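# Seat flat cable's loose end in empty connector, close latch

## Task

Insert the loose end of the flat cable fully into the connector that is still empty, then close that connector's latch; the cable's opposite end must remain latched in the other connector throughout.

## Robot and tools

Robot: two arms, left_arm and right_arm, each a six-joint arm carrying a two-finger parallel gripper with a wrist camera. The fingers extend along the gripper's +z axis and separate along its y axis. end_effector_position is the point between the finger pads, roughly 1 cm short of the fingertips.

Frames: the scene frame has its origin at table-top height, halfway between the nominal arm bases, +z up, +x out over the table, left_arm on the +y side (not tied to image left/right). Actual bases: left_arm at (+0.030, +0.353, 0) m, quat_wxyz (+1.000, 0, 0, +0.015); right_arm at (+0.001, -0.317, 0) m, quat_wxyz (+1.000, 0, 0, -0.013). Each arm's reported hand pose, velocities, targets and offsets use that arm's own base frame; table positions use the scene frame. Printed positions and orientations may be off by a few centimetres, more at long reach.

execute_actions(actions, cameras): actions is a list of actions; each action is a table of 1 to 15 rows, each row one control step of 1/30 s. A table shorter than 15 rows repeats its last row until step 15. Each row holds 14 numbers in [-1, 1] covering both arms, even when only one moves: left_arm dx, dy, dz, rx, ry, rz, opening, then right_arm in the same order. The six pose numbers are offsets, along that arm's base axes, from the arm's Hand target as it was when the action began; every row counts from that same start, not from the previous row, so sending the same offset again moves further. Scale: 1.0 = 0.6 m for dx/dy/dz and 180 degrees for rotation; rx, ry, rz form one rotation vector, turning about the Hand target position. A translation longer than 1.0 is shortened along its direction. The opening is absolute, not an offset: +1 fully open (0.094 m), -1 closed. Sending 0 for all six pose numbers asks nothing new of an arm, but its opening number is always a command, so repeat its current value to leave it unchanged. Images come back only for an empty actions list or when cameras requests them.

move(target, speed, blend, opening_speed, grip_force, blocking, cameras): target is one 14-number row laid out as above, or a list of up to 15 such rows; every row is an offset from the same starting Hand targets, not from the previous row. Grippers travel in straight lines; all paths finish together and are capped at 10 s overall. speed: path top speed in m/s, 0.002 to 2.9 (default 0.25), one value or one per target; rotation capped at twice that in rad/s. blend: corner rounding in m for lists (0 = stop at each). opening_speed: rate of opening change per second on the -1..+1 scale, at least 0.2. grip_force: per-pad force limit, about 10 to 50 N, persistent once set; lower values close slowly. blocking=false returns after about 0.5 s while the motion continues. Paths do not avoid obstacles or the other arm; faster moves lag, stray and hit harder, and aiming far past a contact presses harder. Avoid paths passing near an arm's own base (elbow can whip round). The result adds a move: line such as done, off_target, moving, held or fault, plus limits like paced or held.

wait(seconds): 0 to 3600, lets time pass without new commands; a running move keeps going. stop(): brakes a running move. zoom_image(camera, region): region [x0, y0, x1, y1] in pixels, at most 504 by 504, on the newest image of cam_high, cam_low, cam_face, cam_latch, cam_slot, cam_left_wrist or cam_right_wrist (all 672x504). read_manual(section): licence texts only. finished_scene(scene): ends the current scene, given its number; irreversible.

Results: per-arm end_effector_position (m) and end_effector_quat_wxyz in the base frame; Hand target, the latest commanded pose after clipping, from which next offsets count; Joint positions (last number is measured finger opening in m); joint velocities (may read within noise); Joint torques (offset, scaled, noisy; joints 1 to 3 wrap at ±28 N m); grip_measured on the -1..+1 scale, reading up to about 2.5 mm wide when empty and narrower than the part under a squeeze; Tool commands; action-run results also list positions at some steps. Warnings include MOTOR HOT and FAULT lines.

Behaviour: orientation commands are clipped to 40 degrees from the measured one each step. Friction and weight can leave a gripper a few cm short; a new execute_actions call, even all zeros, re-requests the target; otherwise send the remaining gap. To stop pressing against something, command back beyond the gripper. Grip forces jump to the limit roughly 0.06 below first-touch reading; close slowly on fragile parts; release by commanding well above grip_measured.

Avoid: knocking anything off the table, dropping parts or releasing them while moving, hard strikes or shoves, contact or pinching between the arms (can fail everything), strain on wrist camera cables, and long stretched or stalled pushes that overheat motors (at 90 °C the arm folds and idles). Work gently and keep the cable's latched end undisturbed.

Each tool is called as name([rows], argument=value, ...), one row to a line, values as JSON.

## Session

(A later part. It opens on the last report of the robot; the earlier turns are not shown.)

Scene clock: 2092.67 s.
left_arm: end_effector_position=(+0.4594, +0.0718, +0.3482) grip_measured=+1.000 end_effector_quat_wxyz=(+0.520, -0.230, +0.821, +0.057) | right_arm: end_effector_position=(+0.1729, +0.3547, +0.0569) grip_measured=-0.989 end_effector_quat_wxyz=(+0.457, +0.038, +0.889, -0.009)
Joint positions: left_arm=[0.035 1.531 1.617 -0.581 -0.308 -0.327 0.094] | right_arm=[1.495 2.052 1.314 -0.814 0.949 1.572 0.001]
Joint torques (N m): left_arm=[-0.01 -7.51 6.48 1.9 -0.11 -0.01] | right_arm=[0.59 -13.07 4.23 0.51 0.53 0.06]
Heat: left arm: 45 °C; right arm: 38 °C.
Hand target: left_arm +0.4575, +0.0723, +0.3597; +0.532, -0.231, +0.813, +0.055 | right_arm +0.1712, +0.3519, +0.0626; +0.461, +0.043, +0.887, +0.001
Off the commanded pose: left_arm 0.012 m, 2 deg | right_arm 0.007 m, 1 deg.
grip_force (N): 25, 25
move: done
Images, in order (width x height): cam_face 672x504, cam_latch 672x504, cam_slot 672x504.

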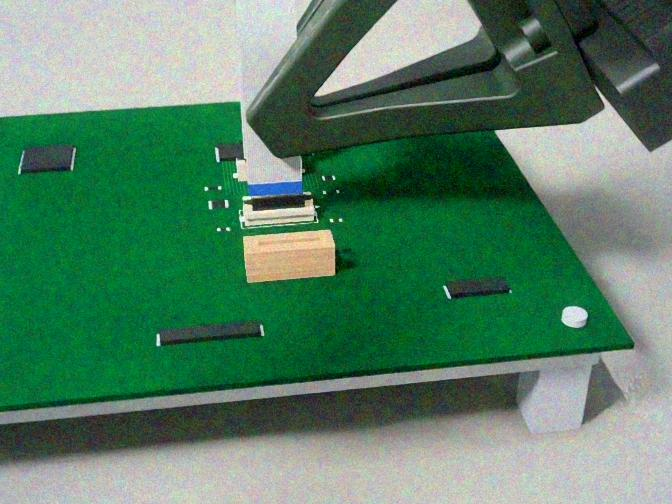

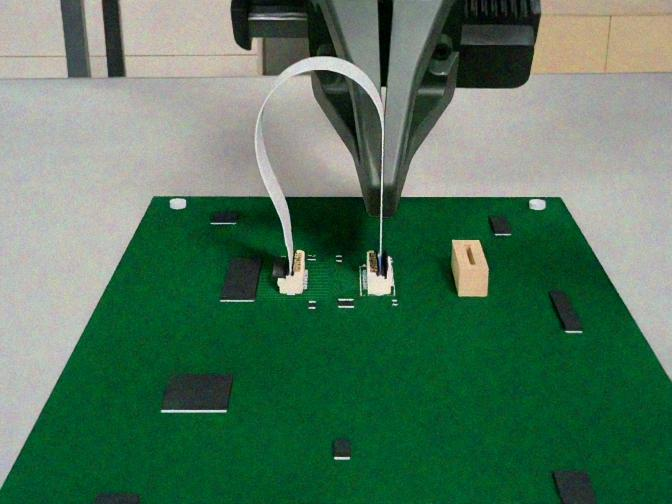

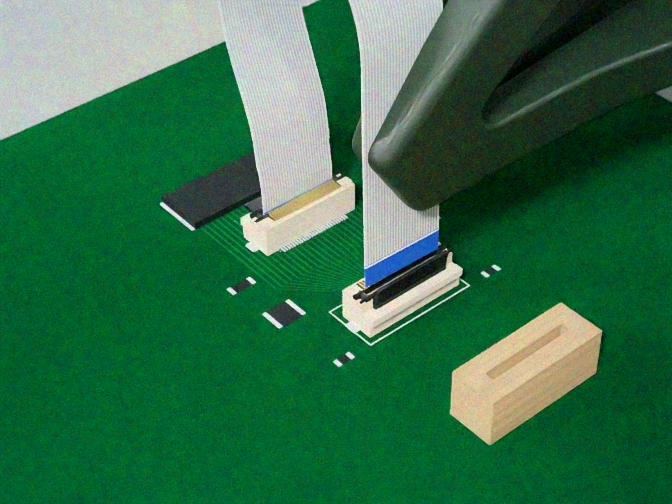

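move(target=[0,0,0,0,0,0,1,-0.0013,-0.0035,-0.031,-0.0152,0,0,-1], speed=0.01, cameras=["cam_latch","cam_slot","cam_face"])

zoom_image(camera="cam_latch", region=[340, 190, 440, 310])

zoom_image(camera="cam_slot", region=[320, 190, 480, 350])

zoom_image(camera="cam_face", region=[210, 120, 340, 240])

Scene clock: 2128.27 s.
left_arm: end_effector_position=(+0.4594, +0.0718, +0.3482) grip_measured=+1.000 end_effector_quat_wxyz=(+0.520, -0.230, +0.821, +0.057) | right_arm: end_effector_position=(+0.1721, +0.3558, +0.0568) grip_measured=-0.989 end_effector_quat_wxyz=(+0.457, +0.040, +0.889, -0.006)
Joint positions: left_arm=[0.035 1.531 1.617 -0.581 -0.308 -0.327 0.094] | right_arm=[1.497 2.052 1.314 -0.81 0.948 1.575 0.001]
Joint torques (N m): left_arm=[-0.01 -7.53 6.48 1.9 -0.11 -0.02] | right_arm=[0.59 -8.12 4.25 0.5 0.56 0.05]
Heat: left arm: 45 °C; right arm: 38 °C.
Hand target: left_arm +0.4575, +0.0723, +0.3597; +0.532, -0.231, +0.813, +0.055 | right_arm +0.1704, +0.3498, +0.0440; +0.462, +0.032, +0.886, -0.020
Off the commanded pose: left_arm 0.012 m, 2 deg | right_arm 0.014 m, 2 deg.
grip_force (N): 25, 25
move: off_target (right_arm)
Images, in order (width x height): cam_face 672x504, cam_latch 672x504, cam_slot 672x504.

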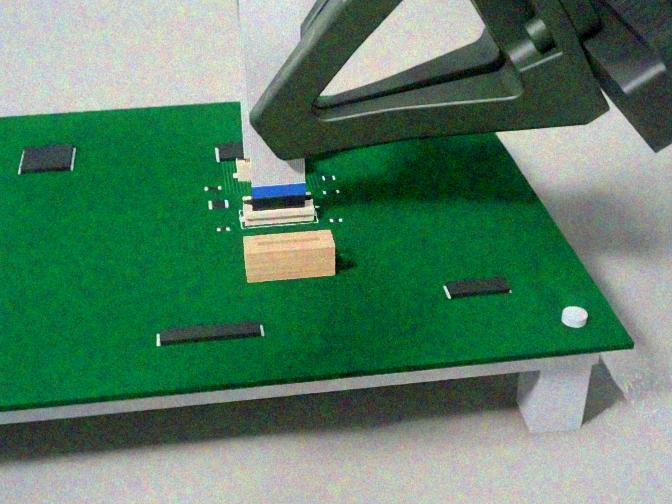

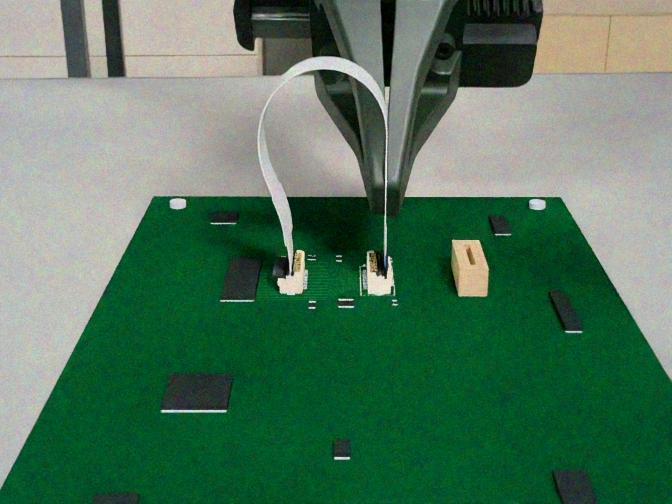

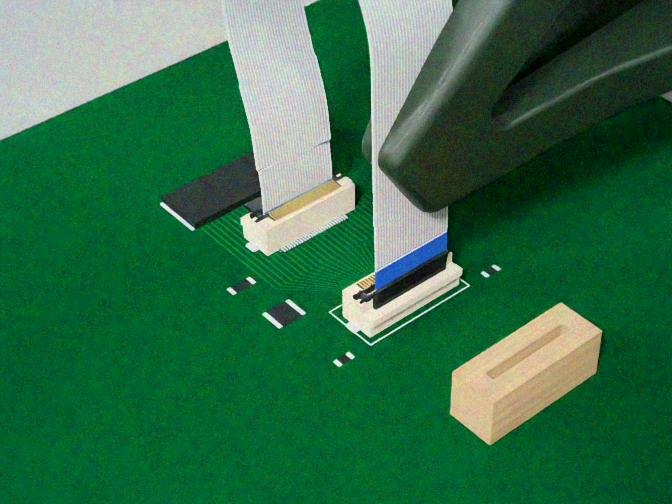

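Scaled by 4.200 from the camera's image (finer frame: 960x720).

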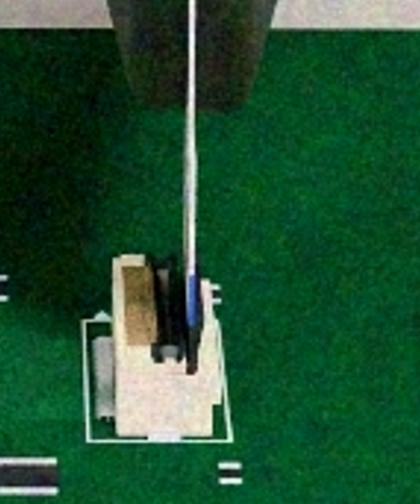

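Scaled by 3.150 from the camera's image (finer frame: 960x720).

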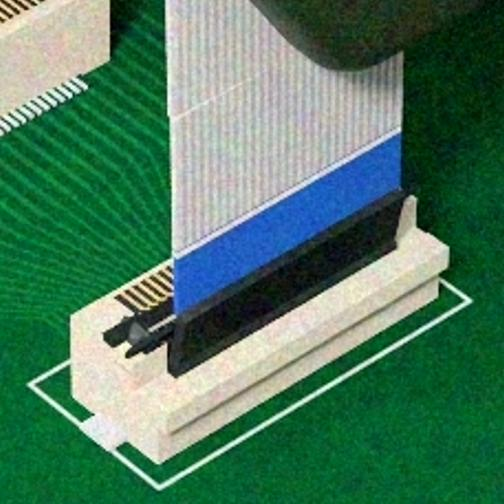

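Scaled by 3.877 from the camera's image (finer frame: 960x720).

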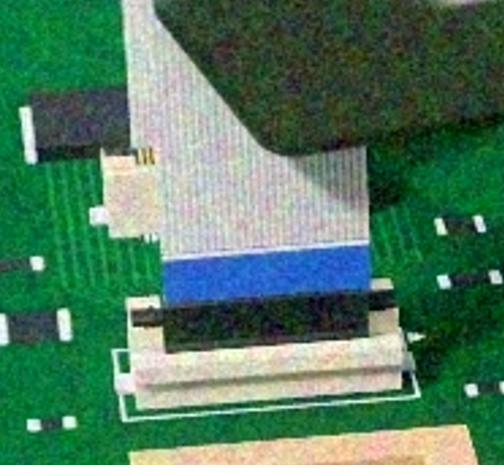

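move(target=[0,0,0,0,0,0,1,0.0126,-0.0073,-0.0032,-0.0053,0,0,-1], speed=0.01, cameras=["cam_latch","cam_slot","cam_face"])

zoom_image(camera="cam_latch", region=[340, 190, 440, 310])

zoom_image(camera="cam_slot", region=[320, 190, 480, 350])

zoom_image(camera="cam_face", region=[210, 120, 340, 240])

Scene clock: 2184.40 s.
left_arm: end_effector_position=(+0.4594, +0.0718, +0.3482) grip_measured=+1.000 end_effector_quat_wxyz=(+0.520, -0.230, +0.821, +0.057) | right_arm: end_effector_position=(+0.1751, +0.3544, +0.0551) grip_measured=-0.989 end_effector_quat_wxyz=(+0.462, +0.034, +0.886, -0.009)
Joint positions: left_arm=[0.035 1.531 1.617 -0.581 -0.308 -0.327 0.094] | right_arm=[1.492 2.052 1.298 -0.785 0.961 1.552 0.001]
Joint torques (N m): left_arm=[-0.01 -7.53 6.48 1.91 -0.11 -0.02] | right_arm=[-0.88 -8.58 4.19 0.58 0.49 -0.06]
Heat: left arm: 45 °C; right arm: 37 °C.
Hand target: left_arm +0.4575, +0.0723, +0.3597; +0.532, -0.231, +0.813, +0.055 | right_arm +0.1779, +0.3455, +0.0420; +0.462, +0.028, +0.886, -0.028
Off the commanded pose: left_arm 0.012 m, 2 deg | right_arm 0.016 m, 2 deg.
grip_force (N): 25, 25
move: off_target (right_arm)
Images, in order (width x height): cam_face 672x504, cam_latch 672x504, cam_slot 672x504.

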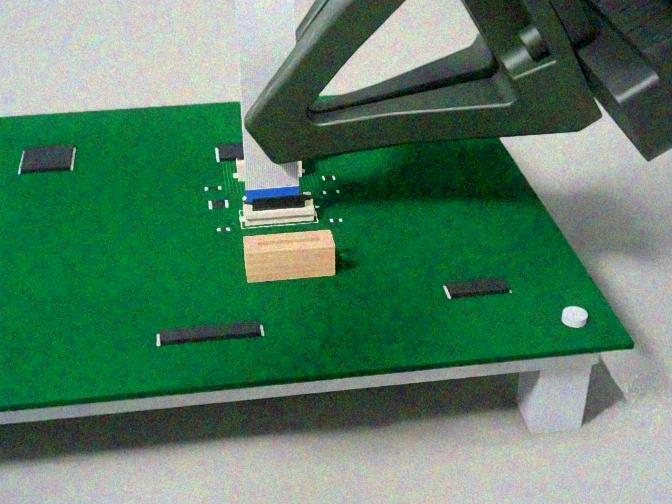

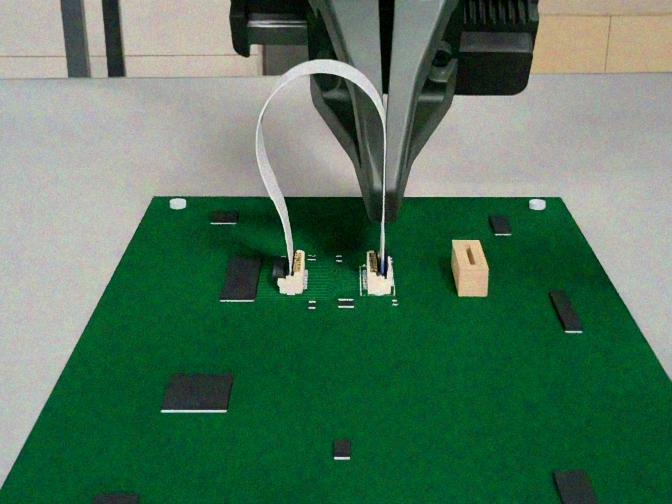

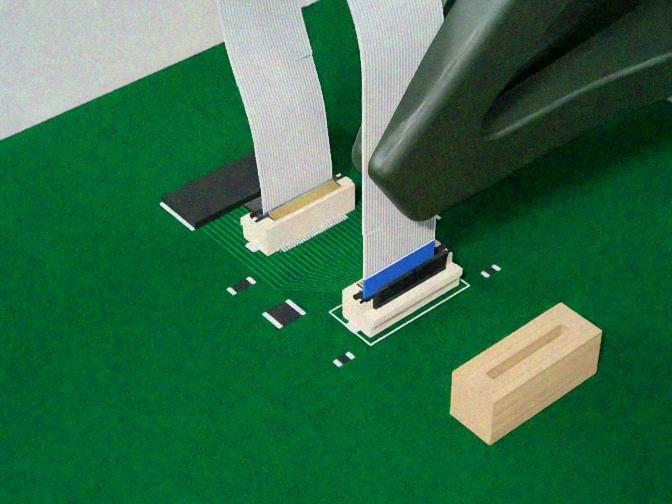

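Scaled by 4.200 from the camera's image (finer frame: 960x720).

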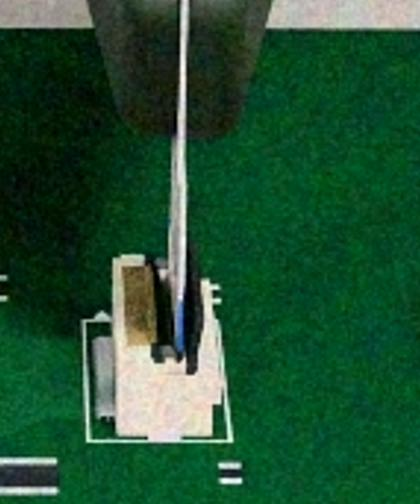

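Scaled by 3.150 from the camera's image (finer frame: 960x720).

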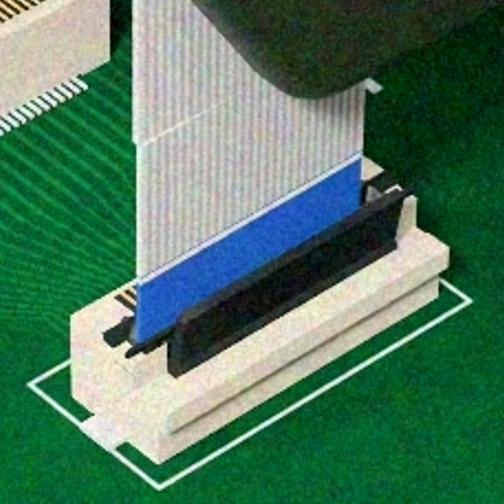

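Scaled by 3.877 from the camera's image (finer frame: 960x720).

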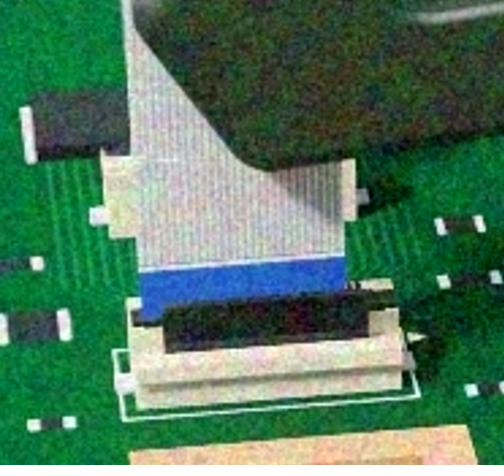

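wait(seconds=0.1, cameras=["cam_latch","cam_slot","cam_face"])

zoom_image(camera="cam_latch", region=[340, 190, 440, 310])

zoom_image(camera="cam_face", region=[210, 120, 340, 240])

zoom_image(camera="cam_slot", region=[320, 190, 480, 350])

Scene clock: 2236.10 s.
left_arm: end_effector_position=(+0.4594, +0.0718, +0.3482) grip_measured=+1.000 end_effector_quat_wxyz=(+0.520, -0.230, +0.821, +0.057) | right_arm: end_effector_position=(+0.1751, +0.3545, +0.0551) grip_measured=-0.989 end_effector_quat_wxyz=(+0.462, +0.034, +0.886, -0.008)
Joint positions: left_arm=[0.035 1.531 1.617 -0.581 -0.308 -0.327 0.094] | right_arm=[1.492 2.052 1.298 -0.785 0.961 1.552 0.001]
Joint torques (N m): left_arm=[0.01 -7.53 6.46 1.9 -0.11 -0.02] | right_arm=[-0.77 -8.58 4.23 0.52 0.46 -0.03]
Heat: left arm: 45 °C; right arm: 36 °C.
Hand target: left_arm +0.4575, +0.0723, +0.3597; +0.532, -0.231, +0.813, +0.055 | right_arm +0.1779, +0.3455, +0.0420; +0.462, +0.028, +0.886, -0.028
Tool commands: left_gripper/opening=+1.0 right_gripper/opening=-1.0
Off the commanded pose: left_arm 0.012 m, 2 deg | right_arm 0.016 m, 2 deg.
grip_force (N): 25, 25
wait: 0.10 s; at rest from the start
Images, in order (width x height): cam_face 672x504, cam_latch 672x504, cam_slot 672x504.

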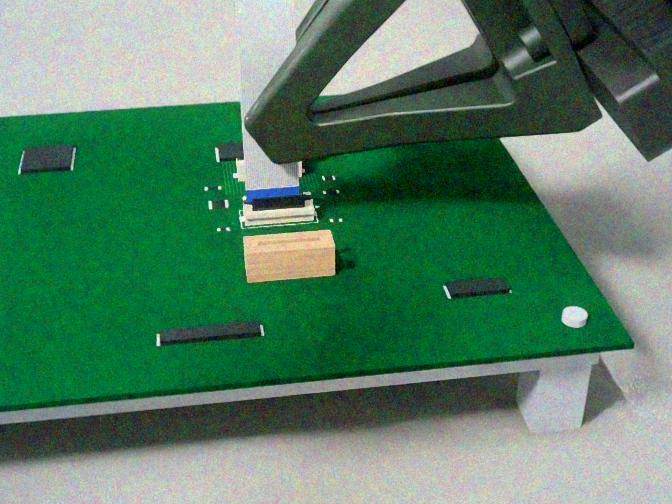

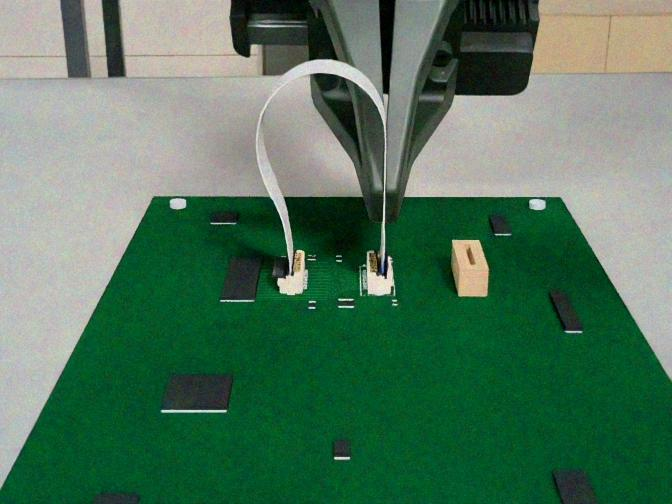

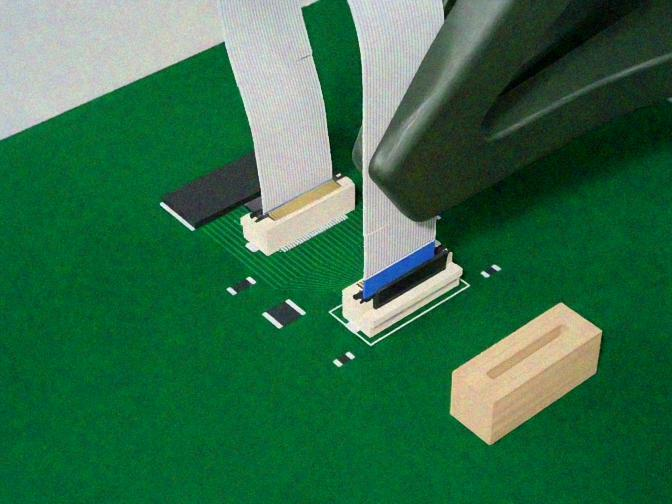

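Scaled by 4.200 from the camera's image (finer frame: 960x720).

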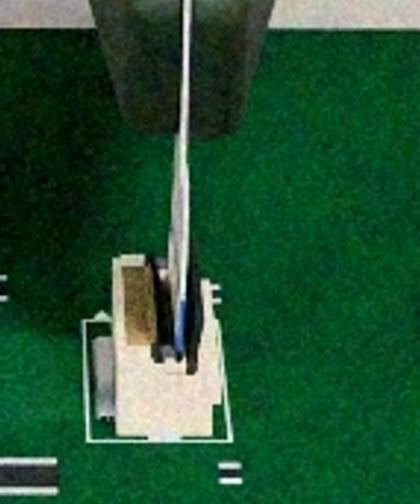

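Scaled by 3.877 from the camera's image (finer frame: 960x720).

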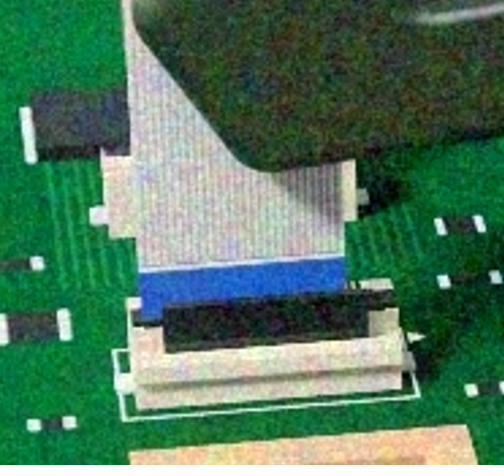

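Scaled by 3.150 from the camera's image (finer frame: 960x720).

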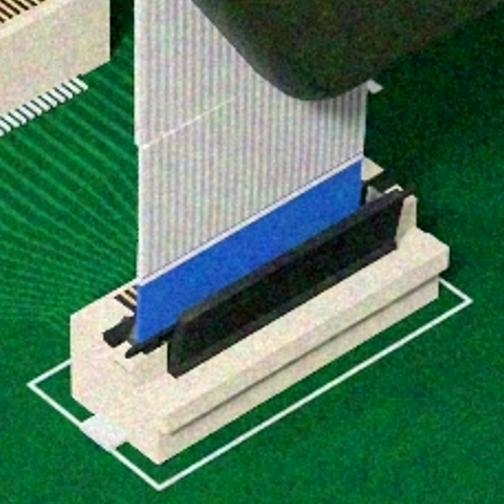

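move(target=[0,0,0,0,0,0,1,-0.0175,0.003,-0.0042,0.005,0,0,-1], speed=0.05, cameras=["cam_latch","cam_slot","cam_face"])

zoom_image(camera="cam_latch", region=[340, 190, 440, 310])

zoom_image(camera="cam_face", region=[210, 120, 340, 240])

zoom_image(camera="cam_slot", region=[320, 190, 480, 350])

Scene clock: 2256.90 s.
left_arm: end_effector_position=(+0.4594, +0.0718, +0.3482) grip_measured=+1.000 end_effector_quat_wxyz=(+0.520, -0.230, +0.821, +0.057) | right_arm: end_effector_position=(+0.1719, +0.3560, +0.0544) grip_measured=-0.989 end_effector_quat_wxyz=(+0.463, +0.044, +0.885, +0.001)
Joint positions: left_arm=[0.035 1.531 1.617 -0.581 -0.308 -0.327 0.094] | right_arm=[1.502 2.055 1.298 -0.785 0.962 1.587 0.001]
Joint torques (N m): left_arm=[0.01 -7.54 6.46 1.9 -0.11 -0.02] | right_arm=[0.66 -8.08 4.3 0.31 0.43 0.08]
Heat: left arm: 45 °C; right arm: 36 °C.
Hand target: left_arm +0.4575, +0.0723, +0.3597; +0.532, -0.231, +0.813, +0.055 | right_arm +0.1675, +0.3473, +0.0396; +0.461, +0.032, +0.886, -0.021
Off the commanded pose: left_arm 0.012 m, 2 deg | right_arm 0.018 m, 3 deg.
grip_force (N): 25, 25
move: off_target (right_arm)
Images, in order (width x height): cam_face 672x504, cam_latch 672x504, cam_slot 672x504.

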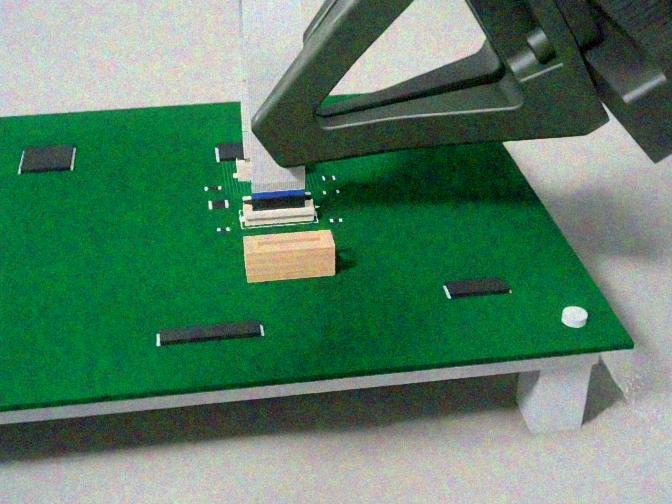

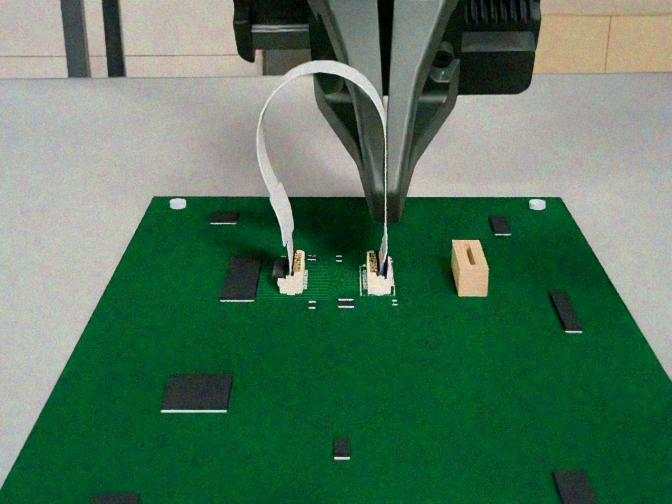

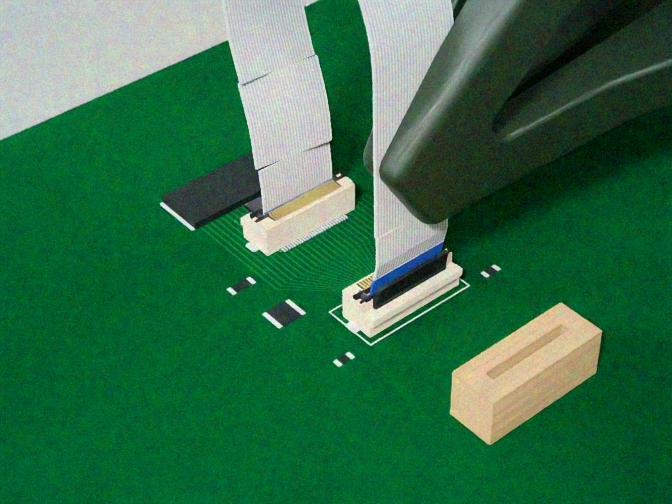

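Scaled by 4.200 from the camera's image (finer frame: 960x720).

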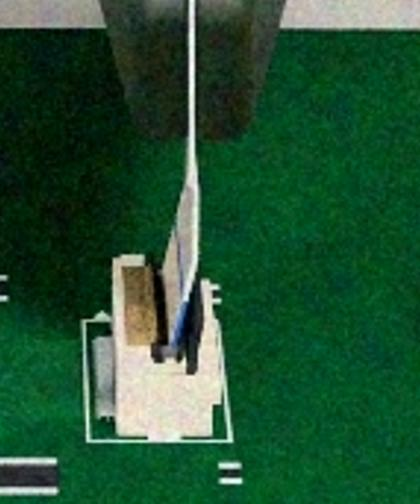

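Scaled by 3.877 from the camera's image (finer frame: 960x720).

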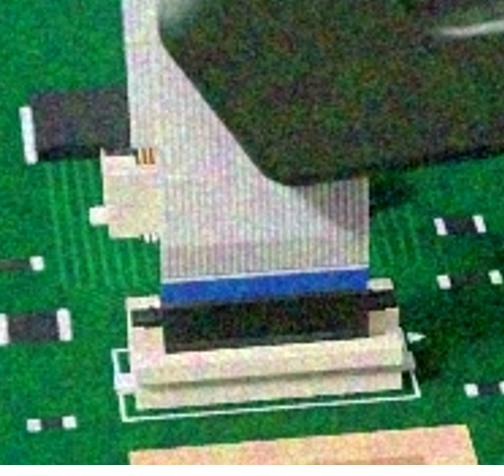

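Scaled by 3.150 from the camera's image (finer frame: 960x720).

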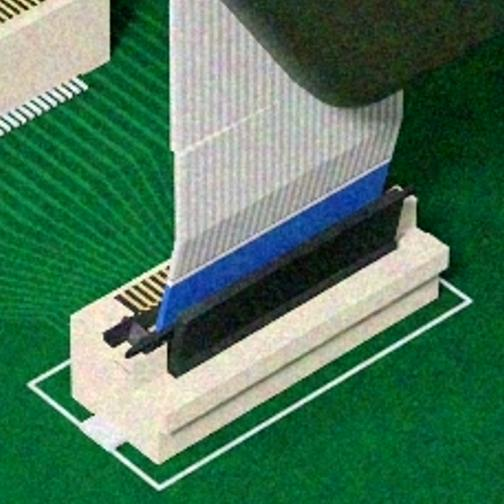

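move(target=[0,0,0,0,0,0,1,0.0112,-0.0112,-0.0043,-0.009,0,0,-1], speed=0.05, cameras=["cam_latch","cam_slot","cam_face"])

zoom_image(camera="cam_latch", region=[340, 190, 440, 310])

zoom_image(camera="cam_face", region=[210, 120, 340, 240])

zoom_image(camera="cam_slot", region=[320, 190, 480, 350])

Scene clock: 2291.03 s.
left_arm: end_effector_position=(+0.4594, +0.0718, +0.3482) grip_measured=+1.000 end_effector_quat_wxyz=(+0.520, -0.230, +0.821, +0.057) | right_arm: end_effector_position=(+0.1735, +0.3519, +0.0521) grip_measured=-0.989 end_effector_quat_wxyz=(+0.466, +0.036, +0.884, -0.008)
Joint positions: left_arm=[0.035 1.531 1.617 -0.581 -0.308 -0.327 0.094] | right_arm=[1.499 2.055 1.282 -0.777 0.97 1.569 0.001]
Joint torques (N m): left_arm=[-0.02 -7.53 6.49 1.91 -0.11 -0.01] | right_arm=[-0.64 -8.29 3.78 0.42 0.43 -0.01]
Heat: left arm: 45 °C; right arm: 37 °C.
Hand target: left_arm +0.4575, +0.0723, +0.3597; +0.532, -0.231, +0.813, +0.055 | right_arm +0.1742, +0.3405, +0.0370; +0.462, +0.025, +0.886, -0.033
Off the commanded pose: left_arm 0.012 m, 2 deg | right_arm 0.019 m, 3 deg.
grip_force (N): 25, 25
move: off_target (right_arm)
Images, in order (width x height): cam_face 672x504, cam_latch 672x504, cam_slot 672x504.

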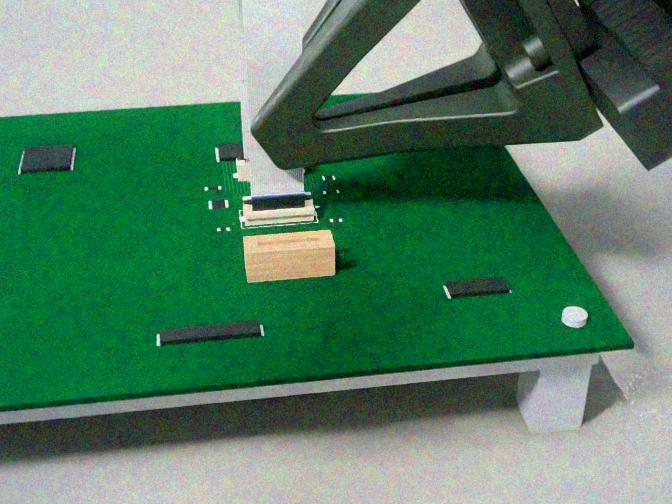

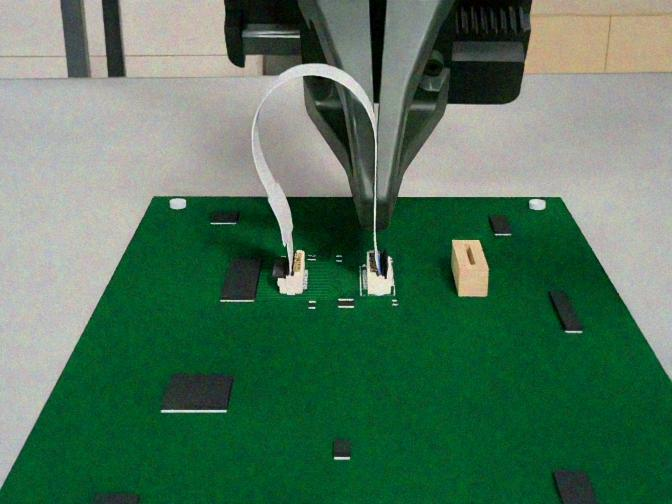

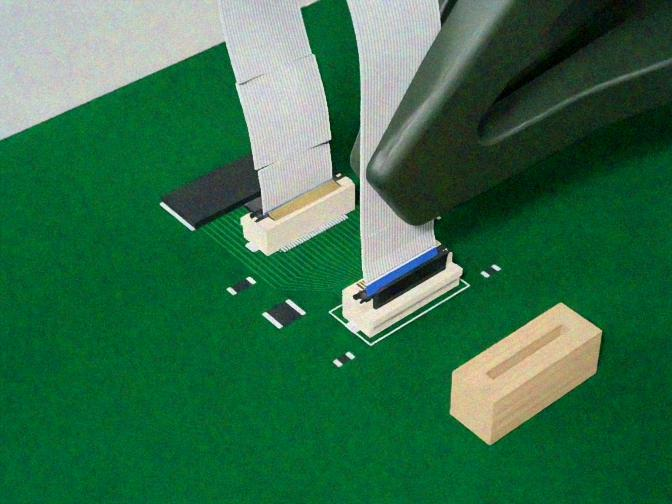

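Scaled by 4.200 from the camera's image (finer frame: 960x720).

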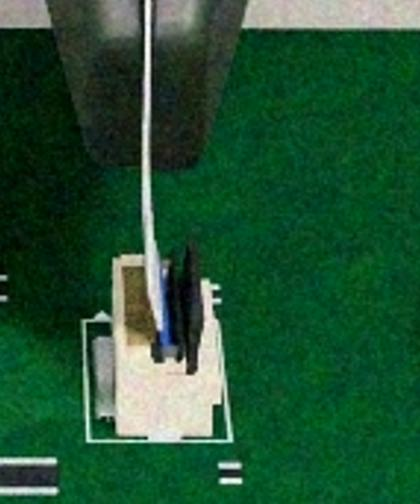

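Scaled by 3.877 from the camera's image (finer frame: 960x720).

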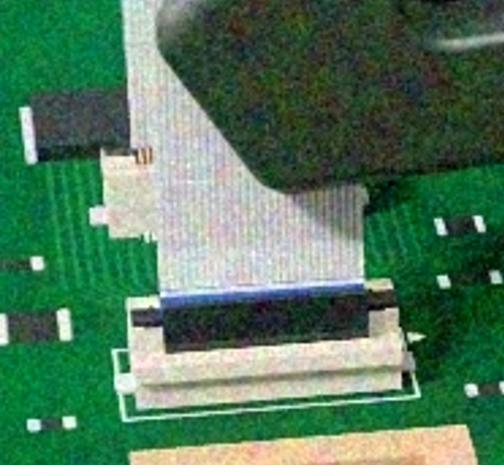

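Scaled by 3.150 from the camera's image (finer frame: 960x720).

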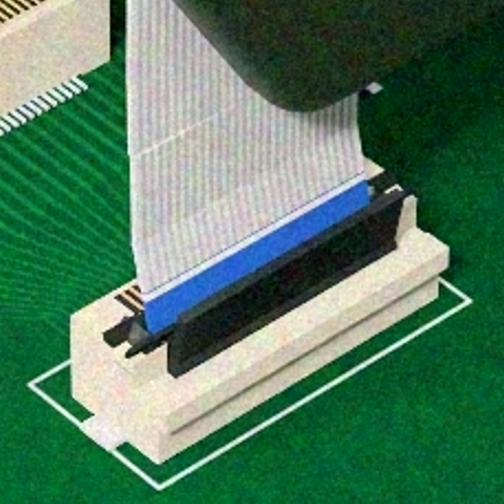

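move(target=[0,0,0,0,0,0,1,-0.0037,0.0103,0.0018,0.0103,0,0,-1], speed=0.05, cameras=["cam_latch","cam_slot","cam_face"])

zoom_image(camera="cam_latch", region=[340, 190, 440, 310])

zoom_image(camera="cam_face", region=[210, 120, 340, 240])

zoom_image(camera="cam_slot", region=[320, 190, 480, 350])

Scene clock: 2320.87 s.
left_arm: end_effector_position=(+0.4594, +0.0718, +0.3482) grip_measured=+1.000 end_effector_quat_wxyz=(+0.520, -0.230, +0.821, +0.057) | right_arm: end_effector_position=(+0.1729, +0.3536, +0.0510) grip_measured=-0.989 end_effector_quat_wxyz=(+0.463, +0.038, +0.886, -0.004)
Joint positions: left_arm=[0.035 1.531 1.617 -0.581 -0.308 -0.327 0.094] | right_arm=[1.499 2.055 1.282 -0.767 0.962 1.569 0.001]
Joint torques (N m): left_arm=[0.01 -7.54 6.48 1.9 -0.11 -0.02] | right_arm=[0.08 -8.36 4.37 0.55 0.4 0.04]
Heat: left arm: 45 °C; right arm: 37 °C.
Hand target: left_arm +0.4575, +0.0723, +0.3597; +0.532, -0.231, +0.813, +0.055 | right_arm +0.1720, +0.3467, +0.0380; +0.461, +0.032, +0.886, -0.019
Off the commanded pose: left_arm 0.012 m, 2 deg | right_arm 0.015 m, 2 deg.
grip_force (N): 25, 25
move: off_target (right_arm)
Images, in order (width x height): cam_face 672x504, cam_latch 672x504, cam_slot 672x504.

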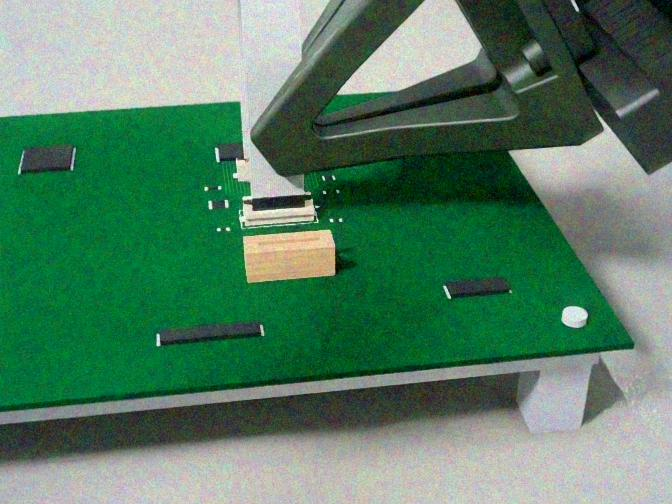

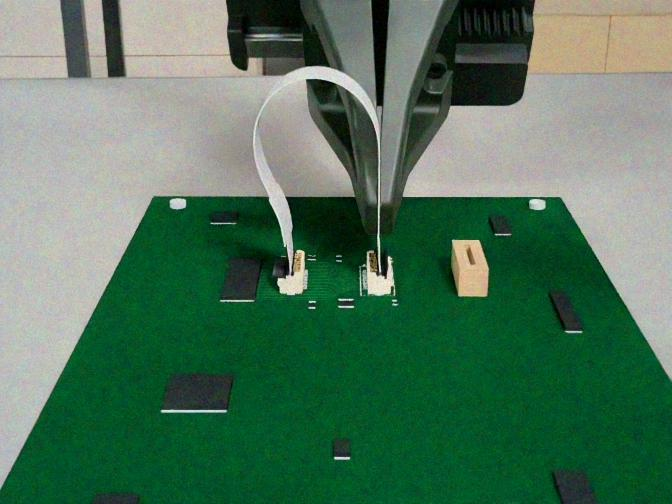

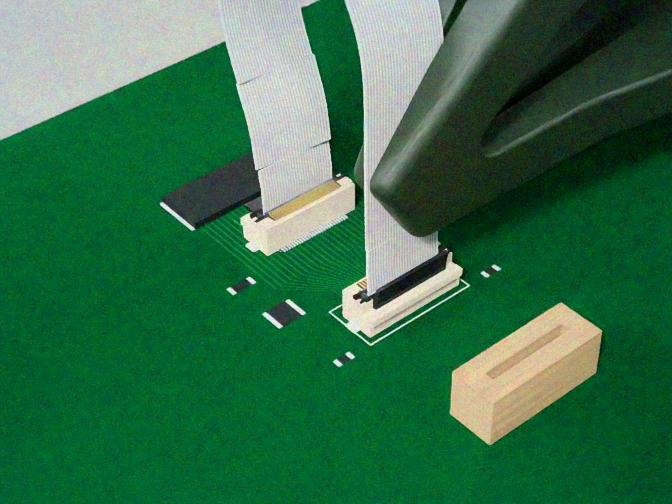

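Scaled by 4.200 from the camera's image (finer frame: 960x720).

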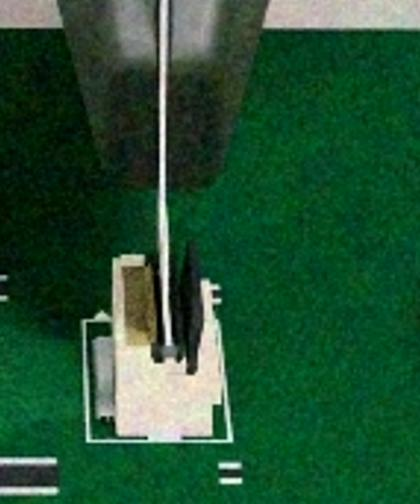

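Scaled by 3.877 from the camera's image (finer frame: 960x720).

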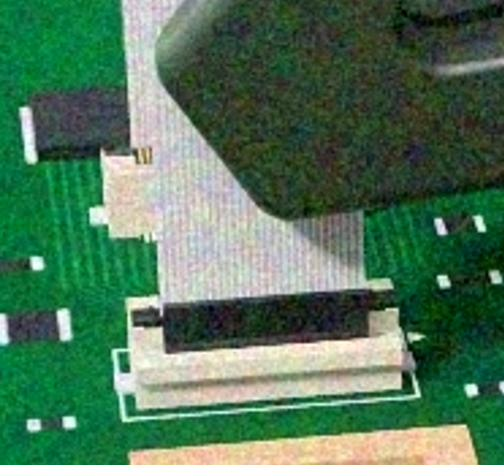

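Scaled by 3.150 from the camera's image (finer frame: 960x720).

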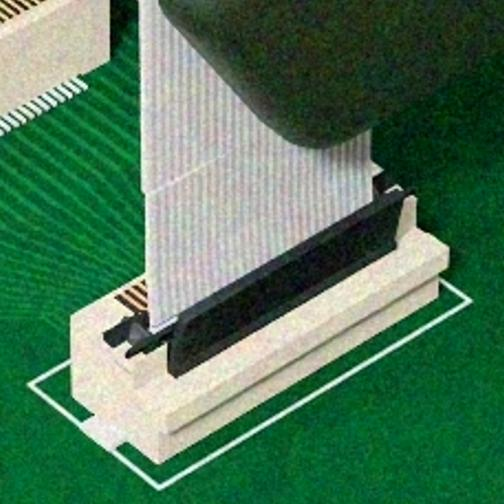

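move(target=[0,0,0,0,0,0,1,0,-0.0008,-0.0066,-0.003,0,0,-1], speed=0.05, cameras=["cam_latch","cam_slot","cam_face"])

zoom_image(camera="cam_latch", region=[340, 190, 440, 310])

zoom_image(camera="cam_slot", region=[320, 190, 480, 350])

Scene clock: 2334.17 s.
left_arm: end_effector_position=(+0.4594, +0.0718, +0.3482) grip_measured=+1.000 end_effector_quat_wxyz=(+0.520, -0.230, +0.821, +0.057) | right_arm: end_effector_position=(+0.1735, +0.3533, +0.0508) grip_measured=-0.989 end_effector_quat_wxyz=(+0.466, +0.037, +0.884, -0.005)
Joint positions: left_arm=[0.035 1.531 1.617 -0.581 -0.308 -0.327 0.094] | right_arm=[1.499 2.058 1.282 -0.767 0.969 1.569 0.001]
Joint torques (N m): left_arm=[-0.01 -7.53 6.45 1.9 -0.11 -0.03] | right_arm=[0.01 -7.61 4.45 0.53 0.39 0.05]
Heat: left arm: 45 °C; right arm: 37 °C.
Hand target: left_arm +0.4575, +0.0723, +0.3597; +0.532, -0.231, +0.813, +0.055 | right_arm +0.1720, +0.3462, +0.0341; +0.462, +0.030, +0.886, -0.023
Off the commanded pose: left_arm 0.012 m, 2 deg | right_arm 0.018 m, 2 deg.
grip_force (N): 25, 25
move: off_target (right_arm)
Images, in order (width x height): cam_face 672x504, cam_latch 672x504, cam_slot 672x504.

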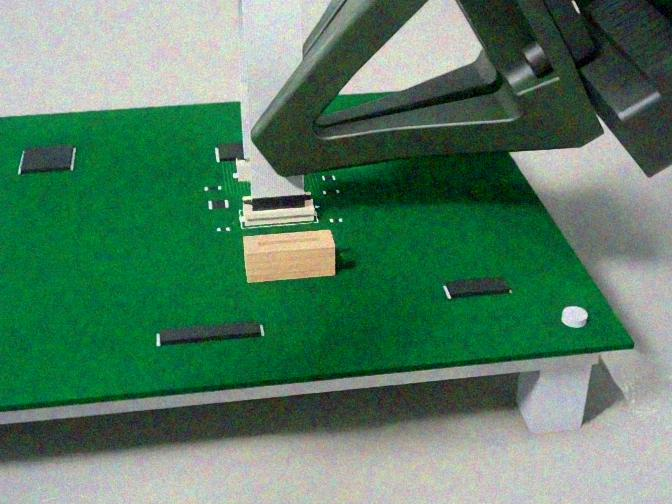

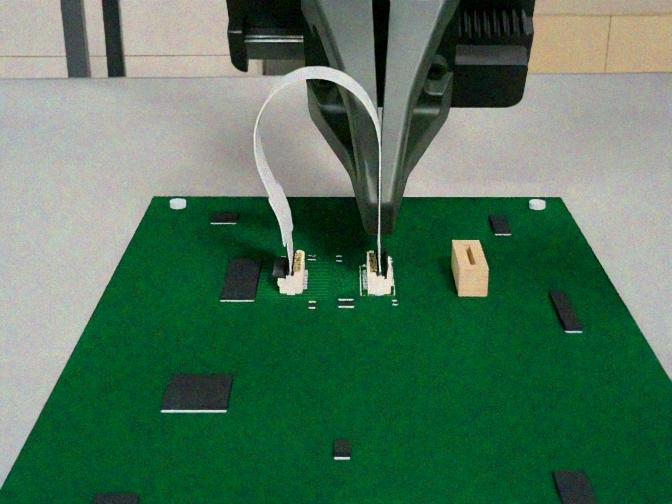

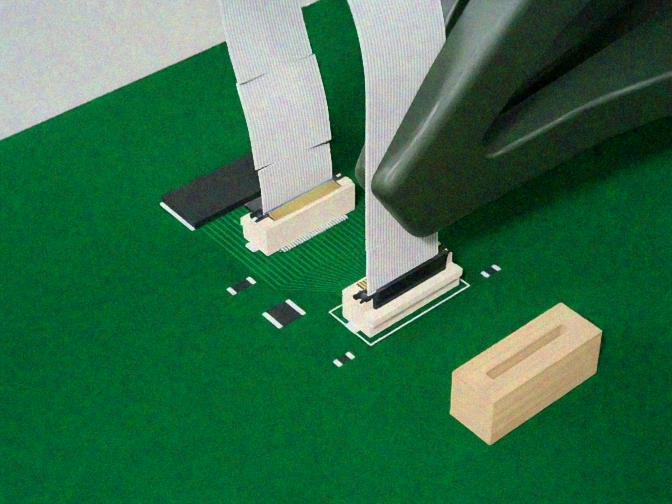

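Scaled by 4.200 from the camera's image (finer frame: 960x720).

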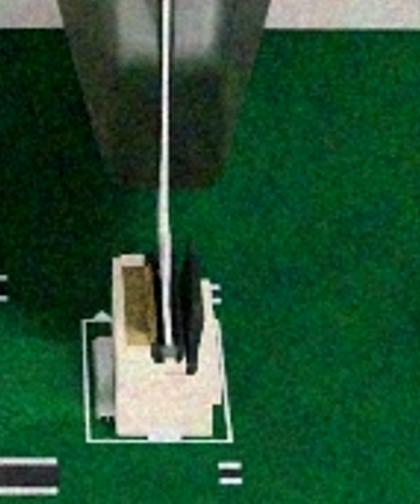

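Scaled by 3.150 from the camera's image (finer frame: 960x720).

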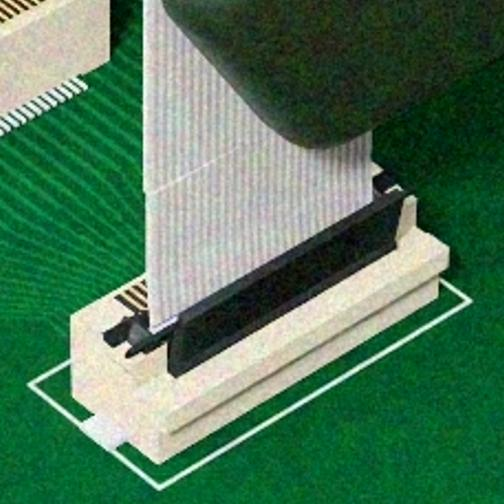

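zoom_image(camera="cam_slot", region=[340, 240, 420, 320])

zoom_image(camera="cam_latch", region=[355, 240, 405, 300])

Scaled by 6.300 from the camera's image (finer frame: 960x720).

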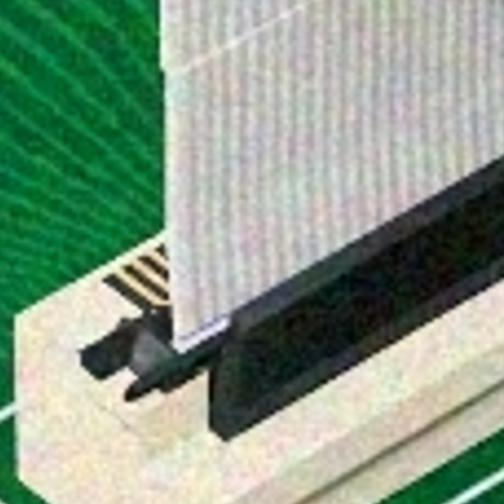

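Scaled by 8.400 from the camera's image (finer frame: 960x720).

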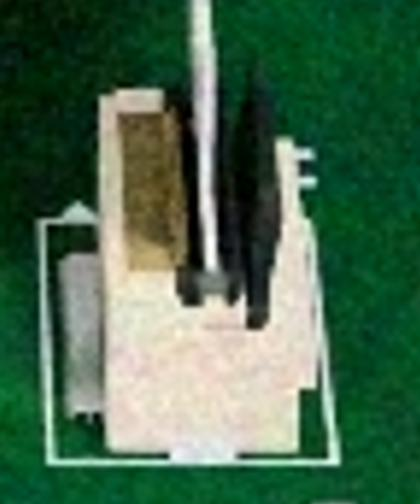

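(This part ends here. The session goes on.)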